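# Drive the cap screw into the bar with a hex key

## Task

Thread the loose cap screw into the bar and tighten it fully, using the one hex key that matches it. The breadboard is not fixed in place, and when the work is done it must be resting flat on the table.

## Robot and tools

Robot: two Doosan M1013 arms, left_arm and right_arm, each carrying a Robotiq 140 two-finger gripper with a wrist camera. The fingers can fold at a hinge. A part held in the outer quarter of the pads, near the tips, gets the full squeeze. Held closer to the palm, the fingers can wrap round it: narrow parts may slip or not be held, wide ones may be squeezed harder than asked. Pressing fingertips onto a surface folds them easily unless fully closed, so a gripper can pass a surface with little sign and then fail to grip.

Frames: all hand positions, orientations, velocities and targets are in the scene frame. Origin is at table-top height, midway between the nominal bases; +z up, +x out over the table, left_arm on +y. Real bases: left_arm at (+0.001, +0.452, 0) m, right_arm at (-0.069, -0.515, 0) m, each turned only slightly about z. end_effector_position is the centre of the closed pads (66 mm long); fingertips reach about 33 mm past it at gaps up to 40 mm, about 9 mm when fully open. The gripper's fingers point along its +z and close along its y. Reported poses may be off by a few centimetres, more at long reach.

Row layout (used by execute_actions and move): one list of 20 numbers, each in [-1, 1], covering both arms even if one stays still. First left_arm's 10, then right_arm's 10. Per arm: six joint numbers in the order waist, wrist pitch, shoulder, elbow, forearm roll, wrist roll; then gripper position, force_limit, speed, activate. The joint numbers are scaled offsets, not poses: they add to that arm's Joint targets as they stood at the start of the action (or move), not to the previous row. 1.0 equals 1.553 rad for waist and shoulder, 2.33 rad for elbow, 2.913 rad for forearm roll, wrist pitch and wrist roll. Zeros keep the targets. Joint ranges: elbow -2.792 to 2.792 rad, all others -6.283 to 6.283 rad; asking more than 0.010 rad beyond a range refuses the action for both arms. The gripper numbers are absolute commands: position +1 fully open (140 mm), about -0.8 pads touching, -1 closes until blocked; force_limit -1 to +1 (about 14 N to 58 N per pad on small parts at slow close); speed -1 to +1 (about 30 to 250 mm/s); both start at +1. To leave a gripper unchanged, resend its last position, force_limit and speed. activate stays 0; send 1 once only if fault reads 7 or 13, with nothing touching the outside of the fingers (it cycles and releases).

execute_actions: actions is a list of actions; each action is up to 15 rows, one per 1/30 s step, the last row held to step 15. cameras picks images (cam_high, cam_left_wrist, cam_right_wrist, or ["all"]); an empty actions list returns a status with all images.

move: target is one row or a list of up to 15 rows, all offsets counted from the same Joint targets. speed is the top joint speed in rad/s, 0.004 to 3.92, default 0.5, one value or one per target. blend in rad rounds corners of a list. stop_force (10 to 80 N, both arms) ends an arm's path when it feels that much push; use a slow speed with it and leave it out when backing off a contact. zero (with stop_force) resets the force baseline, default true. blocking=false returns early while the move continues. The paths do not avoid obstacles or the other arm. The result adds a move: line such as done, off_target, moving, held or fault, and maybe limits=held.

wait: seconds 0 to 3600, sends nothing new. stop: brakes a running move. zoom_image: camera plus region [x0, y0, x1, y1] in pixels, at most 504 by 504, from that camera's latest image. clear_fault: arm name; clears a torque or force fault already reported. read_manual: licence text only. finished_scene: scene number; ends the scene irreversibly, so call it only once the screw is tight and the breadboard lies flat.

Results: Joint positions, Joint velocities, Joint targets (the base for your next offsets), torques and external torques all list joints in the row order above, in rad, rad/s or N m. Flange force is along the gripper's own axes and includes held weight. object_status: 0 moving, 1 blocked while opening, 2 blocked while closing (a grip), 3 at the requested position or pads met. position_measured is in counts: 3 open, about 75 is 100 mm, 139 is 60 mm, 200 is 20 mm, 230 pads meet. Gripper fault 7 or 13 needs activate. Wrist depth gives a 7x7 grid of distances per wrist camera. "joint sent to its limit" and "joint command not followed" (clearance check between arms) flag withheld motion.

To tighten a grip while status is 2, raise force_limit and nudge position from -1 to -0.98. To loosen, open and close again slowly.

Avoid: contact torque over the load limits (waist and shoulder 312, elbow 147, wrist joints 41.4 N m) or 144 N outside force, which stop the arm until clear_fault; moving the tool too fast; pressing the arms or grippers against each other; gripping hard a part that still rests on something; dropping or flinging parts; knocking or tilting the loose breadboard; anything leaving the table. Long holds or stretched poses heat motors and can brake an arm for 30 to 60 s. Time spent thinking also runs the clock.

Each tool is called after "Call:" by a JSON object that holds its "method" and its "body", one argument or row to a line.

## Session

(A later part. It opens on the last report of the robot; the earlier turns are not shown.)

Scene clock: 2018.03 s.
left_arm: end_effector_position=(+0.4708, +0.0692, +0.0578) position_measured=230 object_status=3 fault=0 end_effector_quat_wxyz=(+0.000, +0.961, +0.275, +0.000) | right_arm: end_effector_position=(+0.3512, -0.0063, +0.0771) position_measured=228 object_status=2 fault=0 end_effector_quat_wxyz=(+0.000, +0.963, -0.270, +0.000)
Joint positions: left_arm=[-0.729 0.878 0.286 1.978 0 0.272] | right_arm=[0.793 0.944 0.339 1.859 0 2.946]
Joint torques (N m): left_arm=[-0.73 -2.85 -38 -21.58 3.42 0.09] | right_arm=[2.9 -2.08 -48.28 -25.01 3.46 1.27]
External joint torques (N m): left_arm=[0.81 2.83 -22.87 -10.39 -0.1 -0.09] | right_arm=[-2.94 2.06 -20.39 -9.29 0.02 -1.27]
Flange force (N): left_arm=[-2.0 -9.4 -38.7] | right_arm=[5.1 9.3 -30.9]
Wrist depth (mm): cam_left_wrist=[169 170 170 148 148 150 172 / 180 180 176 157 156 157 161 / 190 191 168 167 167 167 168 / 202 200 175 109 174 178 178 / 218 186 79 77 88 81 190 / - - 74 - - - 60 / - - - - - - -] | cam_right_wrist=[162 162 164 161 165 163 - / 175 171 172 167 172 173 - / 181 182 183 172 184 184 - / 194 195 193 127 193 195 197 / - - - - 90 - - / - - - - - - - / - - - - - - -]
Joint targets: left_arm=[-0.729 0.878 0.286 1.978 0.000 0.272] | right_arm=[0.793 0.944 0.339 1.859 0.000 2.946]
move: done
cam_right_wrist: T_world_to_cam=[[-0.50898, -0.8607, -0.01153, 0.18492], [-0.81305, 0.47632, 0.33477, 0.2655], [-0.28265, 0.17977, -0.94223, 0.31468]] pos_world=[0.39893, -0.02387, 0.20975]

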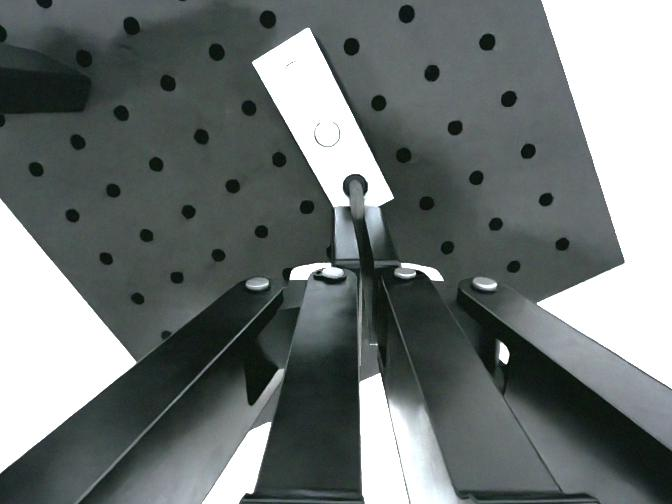

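Call:
{"method": "move", "body": {
  "target": [
    [0,0,0,0,0,0,-1,-1,-1,0,0.00035,0.00062,0.00274,-0.00261,0,0.05168,-1,1,0.5,0]
  ],
  "speed": 0.15,
  "stop_force": 45
}}

Call:
{"method": "move", "body": {
  "target": [
    [0,0,0,0,0,0,-1,-1,-1,0,-0.00008,0.0006,0.00265,-0.00252,0,0.05143,-1,1,0.5,0]
  ],
  "speed": 0.15,
  "stop_force": 45,
  "cameras": ["cam_right_wrist"]
}}

Scene clock: 2024.93 s.
left_arm: end_effector_position=(+0.4708, +0.0692, +0.0578) position_measured=230 object_status=3 fault=0 end_effector_quat_wxyz=(+0.000, +0.961, +0.275, +0.000) | right_arm: end_effector_position=(+0.3530, -0.0038, +0.0771) position_measured=228 object_status=2 fault=0 end_effector_quat_wxyz=(+0.000, +0.940, -0.342, +0.000)
Joint positions: left_arm=[-0.729 0.878 0.286 1.978 0 0.272] | right_arm=[0.794 0.946 0.343 1.852 0 3.096]
Joint torques (N m): left_arm=[-1.37 -2.59 -39.04 -21.41 3.07 0.13] | right_arm=[-1.14 -6.57 -45.27 -30.2 2.48 1.89]
External joint torques (N m): left_arm=[1.54 2.57 -22.44 -10.68 0.26 -0.13] | right_arm=[1.22 6.56 -24.03 -4.17 1.01 -1.89]
Flange force (N): left_arm=[-0.5 -8.8 -38.0] | right_arm=[1.2 20.4 -38.3]
Wrist depth (mm): cam_left_wrist=[169 169 170 149 148 150 172 / 179 180 176 157 157 157 161 / 190 191 168 167 167 167 167 / 203 201 174 110 173 176 178 / 217 212 78 77 88 81 189 / - - 74 - - - 60 / - - - - - - -] | cam_right_wrist=[- 166 162 163 163 163 - / 170 173 173 167 174 172 197 / 183 184 183 171 179 183 185 / 193 195 195 127 192 196 221 / - 207 - - 90 - - / - - - - - - - / - - - - - - -]
Joint targets: left_arm=[-0.729 0.878 0.286 1.978 0.000 0.272] | right_arm=[0.794 0.946 0.343 1.852 0.000 3.096]
move: done

Scene clock: 2026.63 s.
left_arm: end_effector_position=(+0.4708, +0.0692, +0.0578) position_measured=230 object_status=3 fault=0 end_effector_quat_wxyz=(+0.000, +0.961, +0.275, +0.000) | right_arm: end_effector_position=(+0.3551, -0.0016, +0.0770) position_measured=228 object_status=2 fault=0 end_effector_quat_wxyz=(+0.000, +0.912, -0.411, +0.000)
Joint positions: left_arm=[-0.729 0.878 0.286 1.978 0 0.272] | right_arm=[0.793 0.948 0.347 1.847 0 3.246]
Joint torques (N m): left_arm=[-1.75 -2.31 -39.81 -21.42 2.85 0.13] | right_arm=[-5.82 -9.66 -42.52 -33.02 1.09 2.37]
External joint torques (N m): left_arm=[1.86 2.29 -21.15 -10.53 0.46 -0.14] | right_arm=[5.9 9.66 -27.62 -1.48 2.42 -2.37]
Flange force (N): left_arm=[0.4 -7.7 -35.9] | right_arm=[-0.8 28.8 -45.0]
Wrist depth (mm): cam_left_wrist=[168 169 170 150 148 150 172 / 179 180 176 157 157 158 161 / 190 191 168 166 167 167 168 / 203 202 175 109 174 178 179 / 217 212 79 77 88 81 189 / - - 74 - - - 60 / - - - - - - -] | cam_right_wrist=[- 161 164 163 165 162 - / 175 174 169 170 172 173 - / 178 185 183 173 184 182 - / 195 194 195 127 189 196 222 / - - - - 85 - - / - - - - - - - / - - - - - - -]
Joint targets: left_arm=[-0.729 0.878 0.286 1.978 0.000 0.272] | right_arm=[0.793 0.948 0.347 1.847 0.000 3.246]
move: done
cam_right_wrist: T_world_to_cam=[[-0.74063, -0.67181, -0.01159, 0.27346], [-0.63593, 0.6953, 0.33489, 0.20391], [-0.21693, 0.2554, -0.94218, 0.29163]] pos_world=[0.39547, -0.03255, 0.20965]

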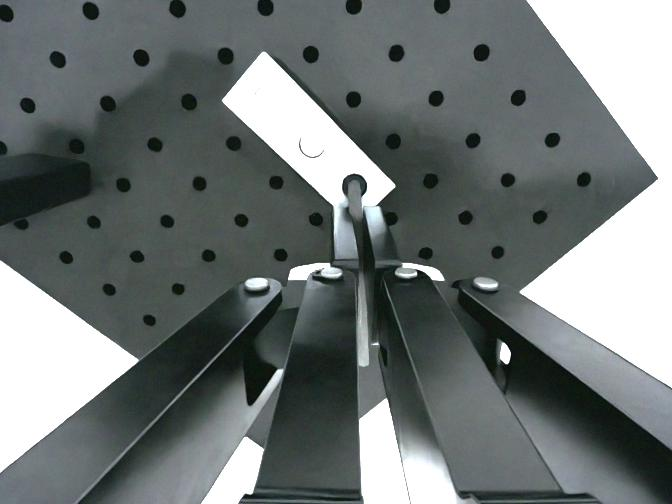

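Call:
{"method": "move", "body": {
  "target": [
    [0,0,0,0,0,0,-1,-1,-1,0,-0.00015,0.0004,0.00174,-0.00166,0,0.0343,-1,1,0.5,0]
  ],
  "speed": 0.15,
  "stop_force": 45
}}

Scene clock: 2030.80 s.
left_arm: end_effector_position=(+0.4708, +0.0692, +0.0578) position_measured=230 object_status=3 fault=0 end_effector_quat_wxyz=(+0.000, +0.961, +0.275, +0.000) | right_arm: end_effector_position=(+0.3566, -0.0003, +0.0770) position_measured=228 object_status=2 fault=0 end_effector_quat_wxyz=(+0.000, +0.890, -0.456, +0.000)
Joint positions: left_arm=[-0.729 0.878 0.286 1.978 0 0.272] | right_arm=[0.793 0.949 0.35 1.843 0 3.346]
Joint torques (N m): left_arm=[-2.35 -2.41 -39.18 -21.37 2.8 0.17] | right_arm=[-5.84 -11.31 -42.36 -35.99 1.54 2.7]
External joint torques (N m): left_arm=[2.37 2.39 -21.56 -10.57 0.51 -0.17] | right_arm=[6.07 11.31 -28.04 1.49 1.97 -2.7]
Flange force (N): left_arm=[1.0 -8.3 -36.6] | right_arm=[3.7 33.9 -45.9]
Wrist depth (mm): cam_left_wrist=[169 170 170 148 148 150 171 / 180 180 175 157 157 158 161 / 190 191 167 167 166 167 167 / 202 201 175 109 173 178 179 / 219 212 78 77 88 81 189 / - - 74 - - - 60 / - - - - - - -] | cam_right_wrist=[162 161 163 164 163 162 - / 174 173 165 171 172 174 175 / 178 183 183 173 183 183 181 / 195 194 195 127 189 190 - / - 207 - - 85 - - / - - - - - - - / - - - - - - -]
Joint targets: left_arm=[-0.729 0.878 0.286 1.978 0.000 0.272] | right_arm=[0.793 0.949 0.350 1.843 0.000 3.346]
move: done

Call:
{"method": "move", "body": {
  "target": [
    [0,0,0,0,0,0,-1,-1,-1,0,-0.0003,0.00036,0.00155,-0.00148,0,0.0341,-1,1,0.5,0]
  ],
  "speed": 0.15,
  "stop_force": 45,
  "cameras": ["cam_right_wrist"]
}}

Scene clock: 2036.30 s.
left_arm: end_effector_position=(+0.4708, +0.0692, +0.0578) position_measured=230 object_status=3 fault=0 end_effector_quat_wxyz=(+0.000, +0.961, +0.275, +0.000) | right_arm: end_effector_position=(+0.3580, +0.0008, +0.0769) position_measured=228 object_status=2 fault=0 end_effector_quat_wxyz=(+0.000, +0.866, -0.500, +0.000)
Joint positions: left_arm=[-0.729 0.878 0.286 1.978 0 0.272] | right_arm=[0.793 0.95 0.352 1.839 0 3.445]
Joint torques (N m): left_arm=[-1.64 -2.43 -38.85 -21.08 2.97 0.12] | right_arm=[-5.69 -10.6 -46.77 -37.64 1.62 2.8]
External joint torques (N m): left_arm=[1.73 2.41 -22.04 -10.88 0.35 -0.12] | right_arm=[5.57 10.61 -22.85 3.35 1.87 -2.8]
Flange force (N): left_arm=[0.1 -8.1 -37.4] | right_arm=[6.9 30.4 -38.1]
Wrist depth (mm): cam_left_wrist=[169 169 170 149 148 150 171 / 180 180 176 157 157 157 161 / 191 190 168 166 166 167 167 / 203 202 175 110 173 178 179 / 218 213 78 77 88 81 189 / - - 74 - - - 61 / - - - - - - -] | cam_right_wrist=[164 161 164 163 165 162 178 / - 171 168 170 173 174 172 / 180 183 183 172 183 183 182 / 177 195 195 127 193 194 - / 206 - - - 85 - - / - - - - - - - / - - - - - - -]
Joint targets: left_arm=[-0.729 0.878 0.286 1.978 0.000 0.272] | right_arm=[0.793 0.950 0.352 1.839 0.000 3.445]
move: done
cam_right_wrist: T_world_to_cam=[[-0.8593, -0.51135, -0.01153, 0.31955], [-0.48515, 0.80772, 0.33499, 0.14995], [-0.16199, 0.29345, -0.94215, 0.27183]] pos_world=[0.39137, -0.03748, 0.20955]

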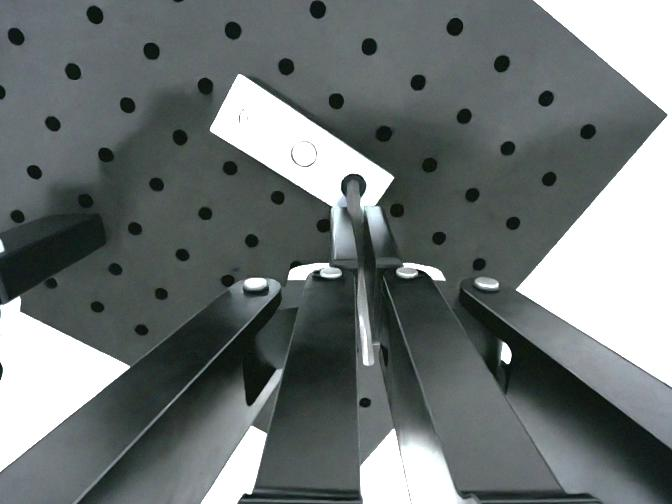

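Call:
{"method": "move", "body": {
  "target": [
    [0,0,0,0,0,0,-1,-1,-1,0,0.0003,-0.00036,-0.00155,0.00148,0,-0.0341,-1,1,0.5,0],
    [0,0,0,0,0,0,-1,-1,-1,0,0.0003,-0.00036,-0.00155,0.00148,0,-0.0341,-0.5,-1,-1,0],
    [0,0,0,0,0,0,-1,-1,-1,0,0.0003,0.0238,-0.02527,-0.01292,0,-0.0341,-0.5,-1,-1,0]
  ],
  "speed": 0.2,
  "cameras": ["cam_right_wrist"]
}}

Call:
{"method": "zoom_image", "body": {
  "camera": "cam_right_wrist",
  "region": [290, 140, 430, 380]
}}

Scene clock: 2044.27 s.
left_arm: end_effector_position=(+0.4708, +0.0692, +0.0578) position_measured=230 object_status=3 fault=0 end_effector_quat_wxyz=(+0.000, +0.961, +0.275, +0.000) | right_arm: end_effector_position=(+0.3567, -0.0001, +0.1172) position_measured=192 object_status=3 fault=0 end_effector_quat_wxyz=(+0.000, +0.890, -0.456, +0.000)
Joint positions: left_arm=[-0.729 0.878 0.286 1.978 0 0.272] | right_arm=[0.793 1.019 0.313 1.809 0 3.346]
Joint torques (N m): left_arm=[-0.39 -3.26 -34.43 -19.52 3.82 0.13] | right_arm=[5.95 0.4 -65.71 -34.81 3.73 0.21]
External joint torques (N m): left_arm=[0.45 3.24 -26.65 -12.48 -0.5 -0.13] | right_arm=[-6.02 -0.4 -2.19 -1.24 -0.07 -0.21]
Flange force (N): left_arm=[-2.9 -10.1 -45.3] | right_arm=[9.4 -1.0 -2.3]
Wrist depth (mm): cam_left_wrist=[169 168 170 148 148 150 172 / 179 181 176 156 157 158 162 / 191 191 168 166 166 167 168 / 203 201 174 109 174 178 178 / 217 211 78 77 88 81 189 / - - 74 - - - 60 / - - - - - - -] | cam_right_wrist=[201 199 201 200 198 - - / 210 211 207 208 210 216 - / 199 220 223 212 224 223 - / 236 238 234 206 121 - - / - - 93 255 - - - / - - - 270 - - - / - - - - - - -]
Joint targets: left_arm=[-0.729 0.878 0.286 1.978 0.000 0.272] | right_arm=[0.793 1.019 0.313 1.809 0.000 3.346]
move: done
cam_right_wrist: T_world_to_cam=[[-0.8041, -0.59438, -0.01172, 0.29881], [-0.56323, 0.75535, 0.33498, 0.16445], [-0.19025, 0.27596, -0.94215, 0.31995]] pos_world=[0.39377, -0.0349, 0.24985]

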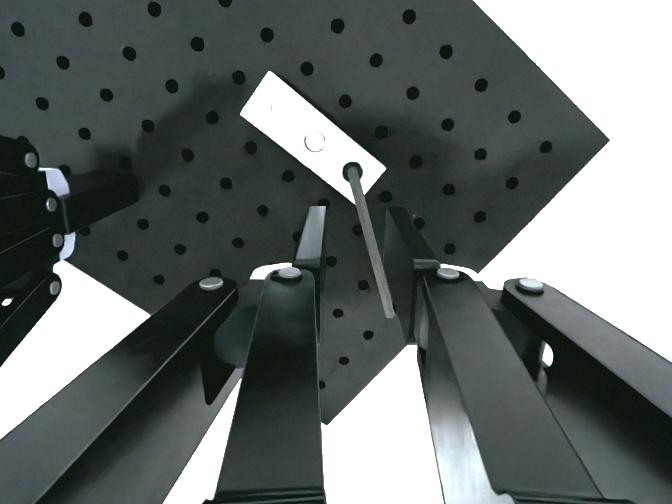

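Scaled by 2.100 from the camera's image (finer frame: 960x720).

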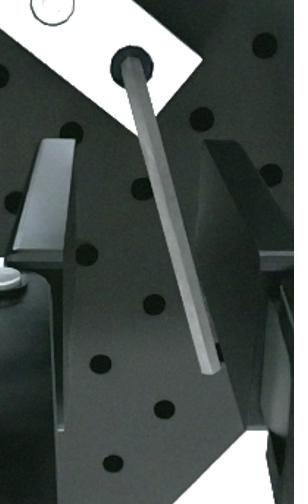

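Call:
{"method": "move", "body": {
  "target": [
    [0,0.0906,-0.0844,-0.0571,0,0,-1,-1,-1,0,0,0.024,-0.025,-0.013,0,0,-0.5,-1,-1,0],
    [0.5,0.0906,-0.0844,-0.0571,0,0,-1,-1,-1,0,-0.3,0.024,-0.025,-0.013,0,0,-0.5,-1,-1,0]
  ],
  "speed": [0.4,0.8],
  "cameras": ["all"]
}}

Call:
{"method": "zoom_image", "body": {
  "camera": "cam_high",
  "region": [300, 80, 460, 240]
}}

Scene clock: 2051.63 s.
left_arm: end_effector_position=(+0.6036, +0.5081, +0.2002) position_measured=230 object_status=3 fault=0 end_effector_quat_wxyz=(+0.000, +0.786, +0.619, +0.000) | right_arm: end_effector_position=(+0.5386, -0.2478, +0.1577) position_measured=192 object_status=3 fault=0 end_effector_quat_wxyz=(+0.000, +0.761, -0.649, +0.000)
Joint positions: left_arm=[0.048 1.142 0.155 1.845 0 0.272] | right_arm=[0.327 1.089 0.274 1.779 0 3.346]
Joint torques (N m): left_arm=[-0.26 0.59 -55.88 -38.87 4.02 0.15] | right_arm=[6.41 0.58 -63.93 -36.38 3.91 0.21]
External joint torques (N m): left_arm=[0.31 -0.61 2.3 1.05 -0.1 -0.15] | right_arm=[-6.41 -0.58 -2.44 -1.33 -0.08 -0.21]
Flange force (N): left_arm=[0.7 1.3 3.9] | right_arm=[10.1 -0.8 -2.2]
Wrist depth (mm): cam_left_wrist=[296 298 298 300 300 302 299 / 315 315 314 317 318 319 317 / 334 337 334 333 333 338 340 / 354 359 355 109 352 359 366 / 382 373 78 77 88 81 385 / - - 74 - - - 60 / - - - - - - -] | cam_right_wrist=[257 - - - 261 - - / - - 276 275 - - - / - - - - - 285 - / - - - - 122 - - / - - 93 - - - - / - - - - - - - / - - - - - - -]
Joint targets: left_arm=[0.048 1.142 0.155 1.845 0.000 0.272] | right_arm=[0.327 1.089 0.274 1.779 0.000 3.346]
move: done
cam_left_wrist: T_world_to_cam=[[0.96861, -0.24833, 0.01104, -0.45309], [-0.23663, -0.90754, 0.34696, 0.53699], [-0.07614, -0.33868, -0.93781, 0.54963]] pos_world=[0.60778, 0.56097, 0.33413]
cam_right_wrist: T_world_to_cam=[[-0.98542, -0.16981, -0.01093, 0.50112], [-0.16362, 0.92796, 0.33484, 0.26808], [-0.04672, 0.33174, -0.94221, 0.39762]] pos_world=[0.55625, -0.29557, 0.29035]

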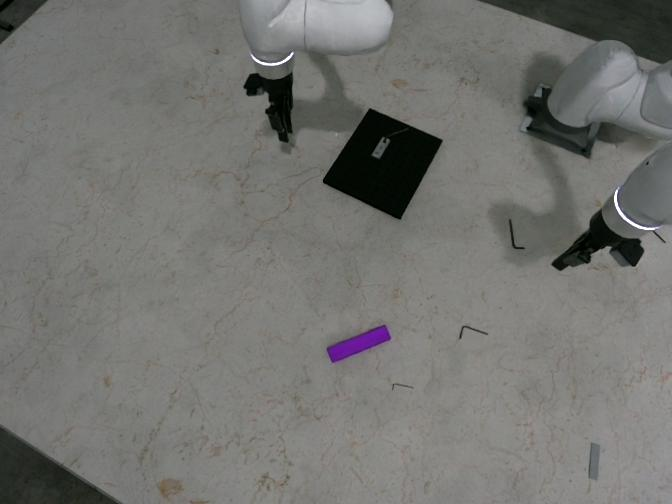

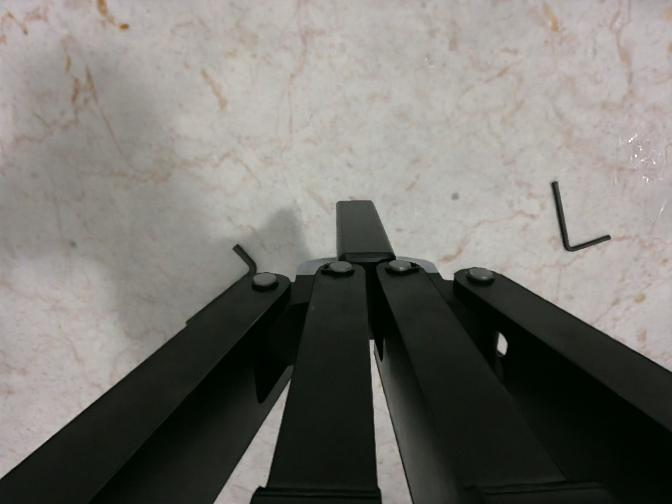

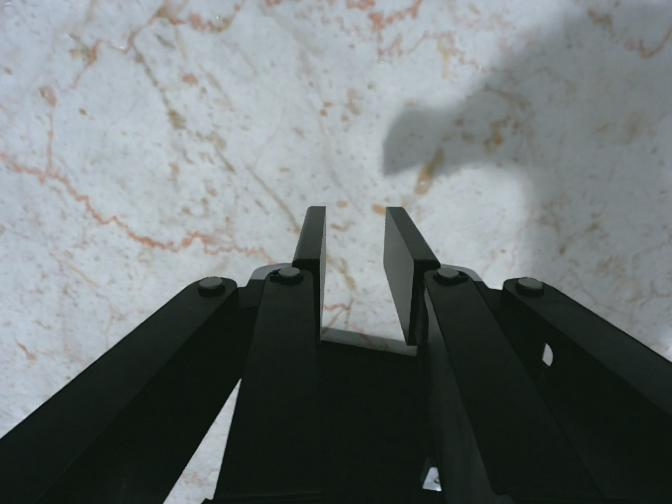

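Scaled by 3.150 from the camera's image (finer frame: 960x720).

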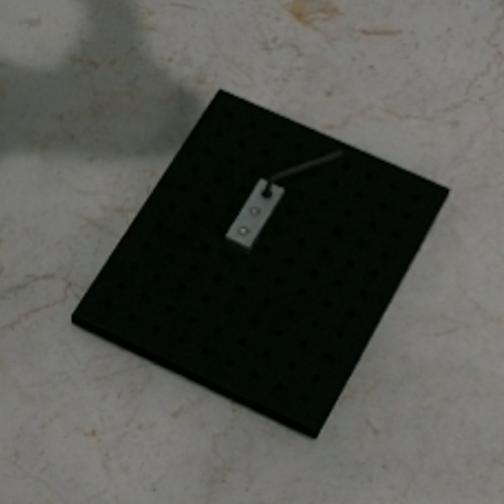

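Call:
{"method": "finished_scene", "body": {
  "scene": 2
}}

The scene is finished: the task was done.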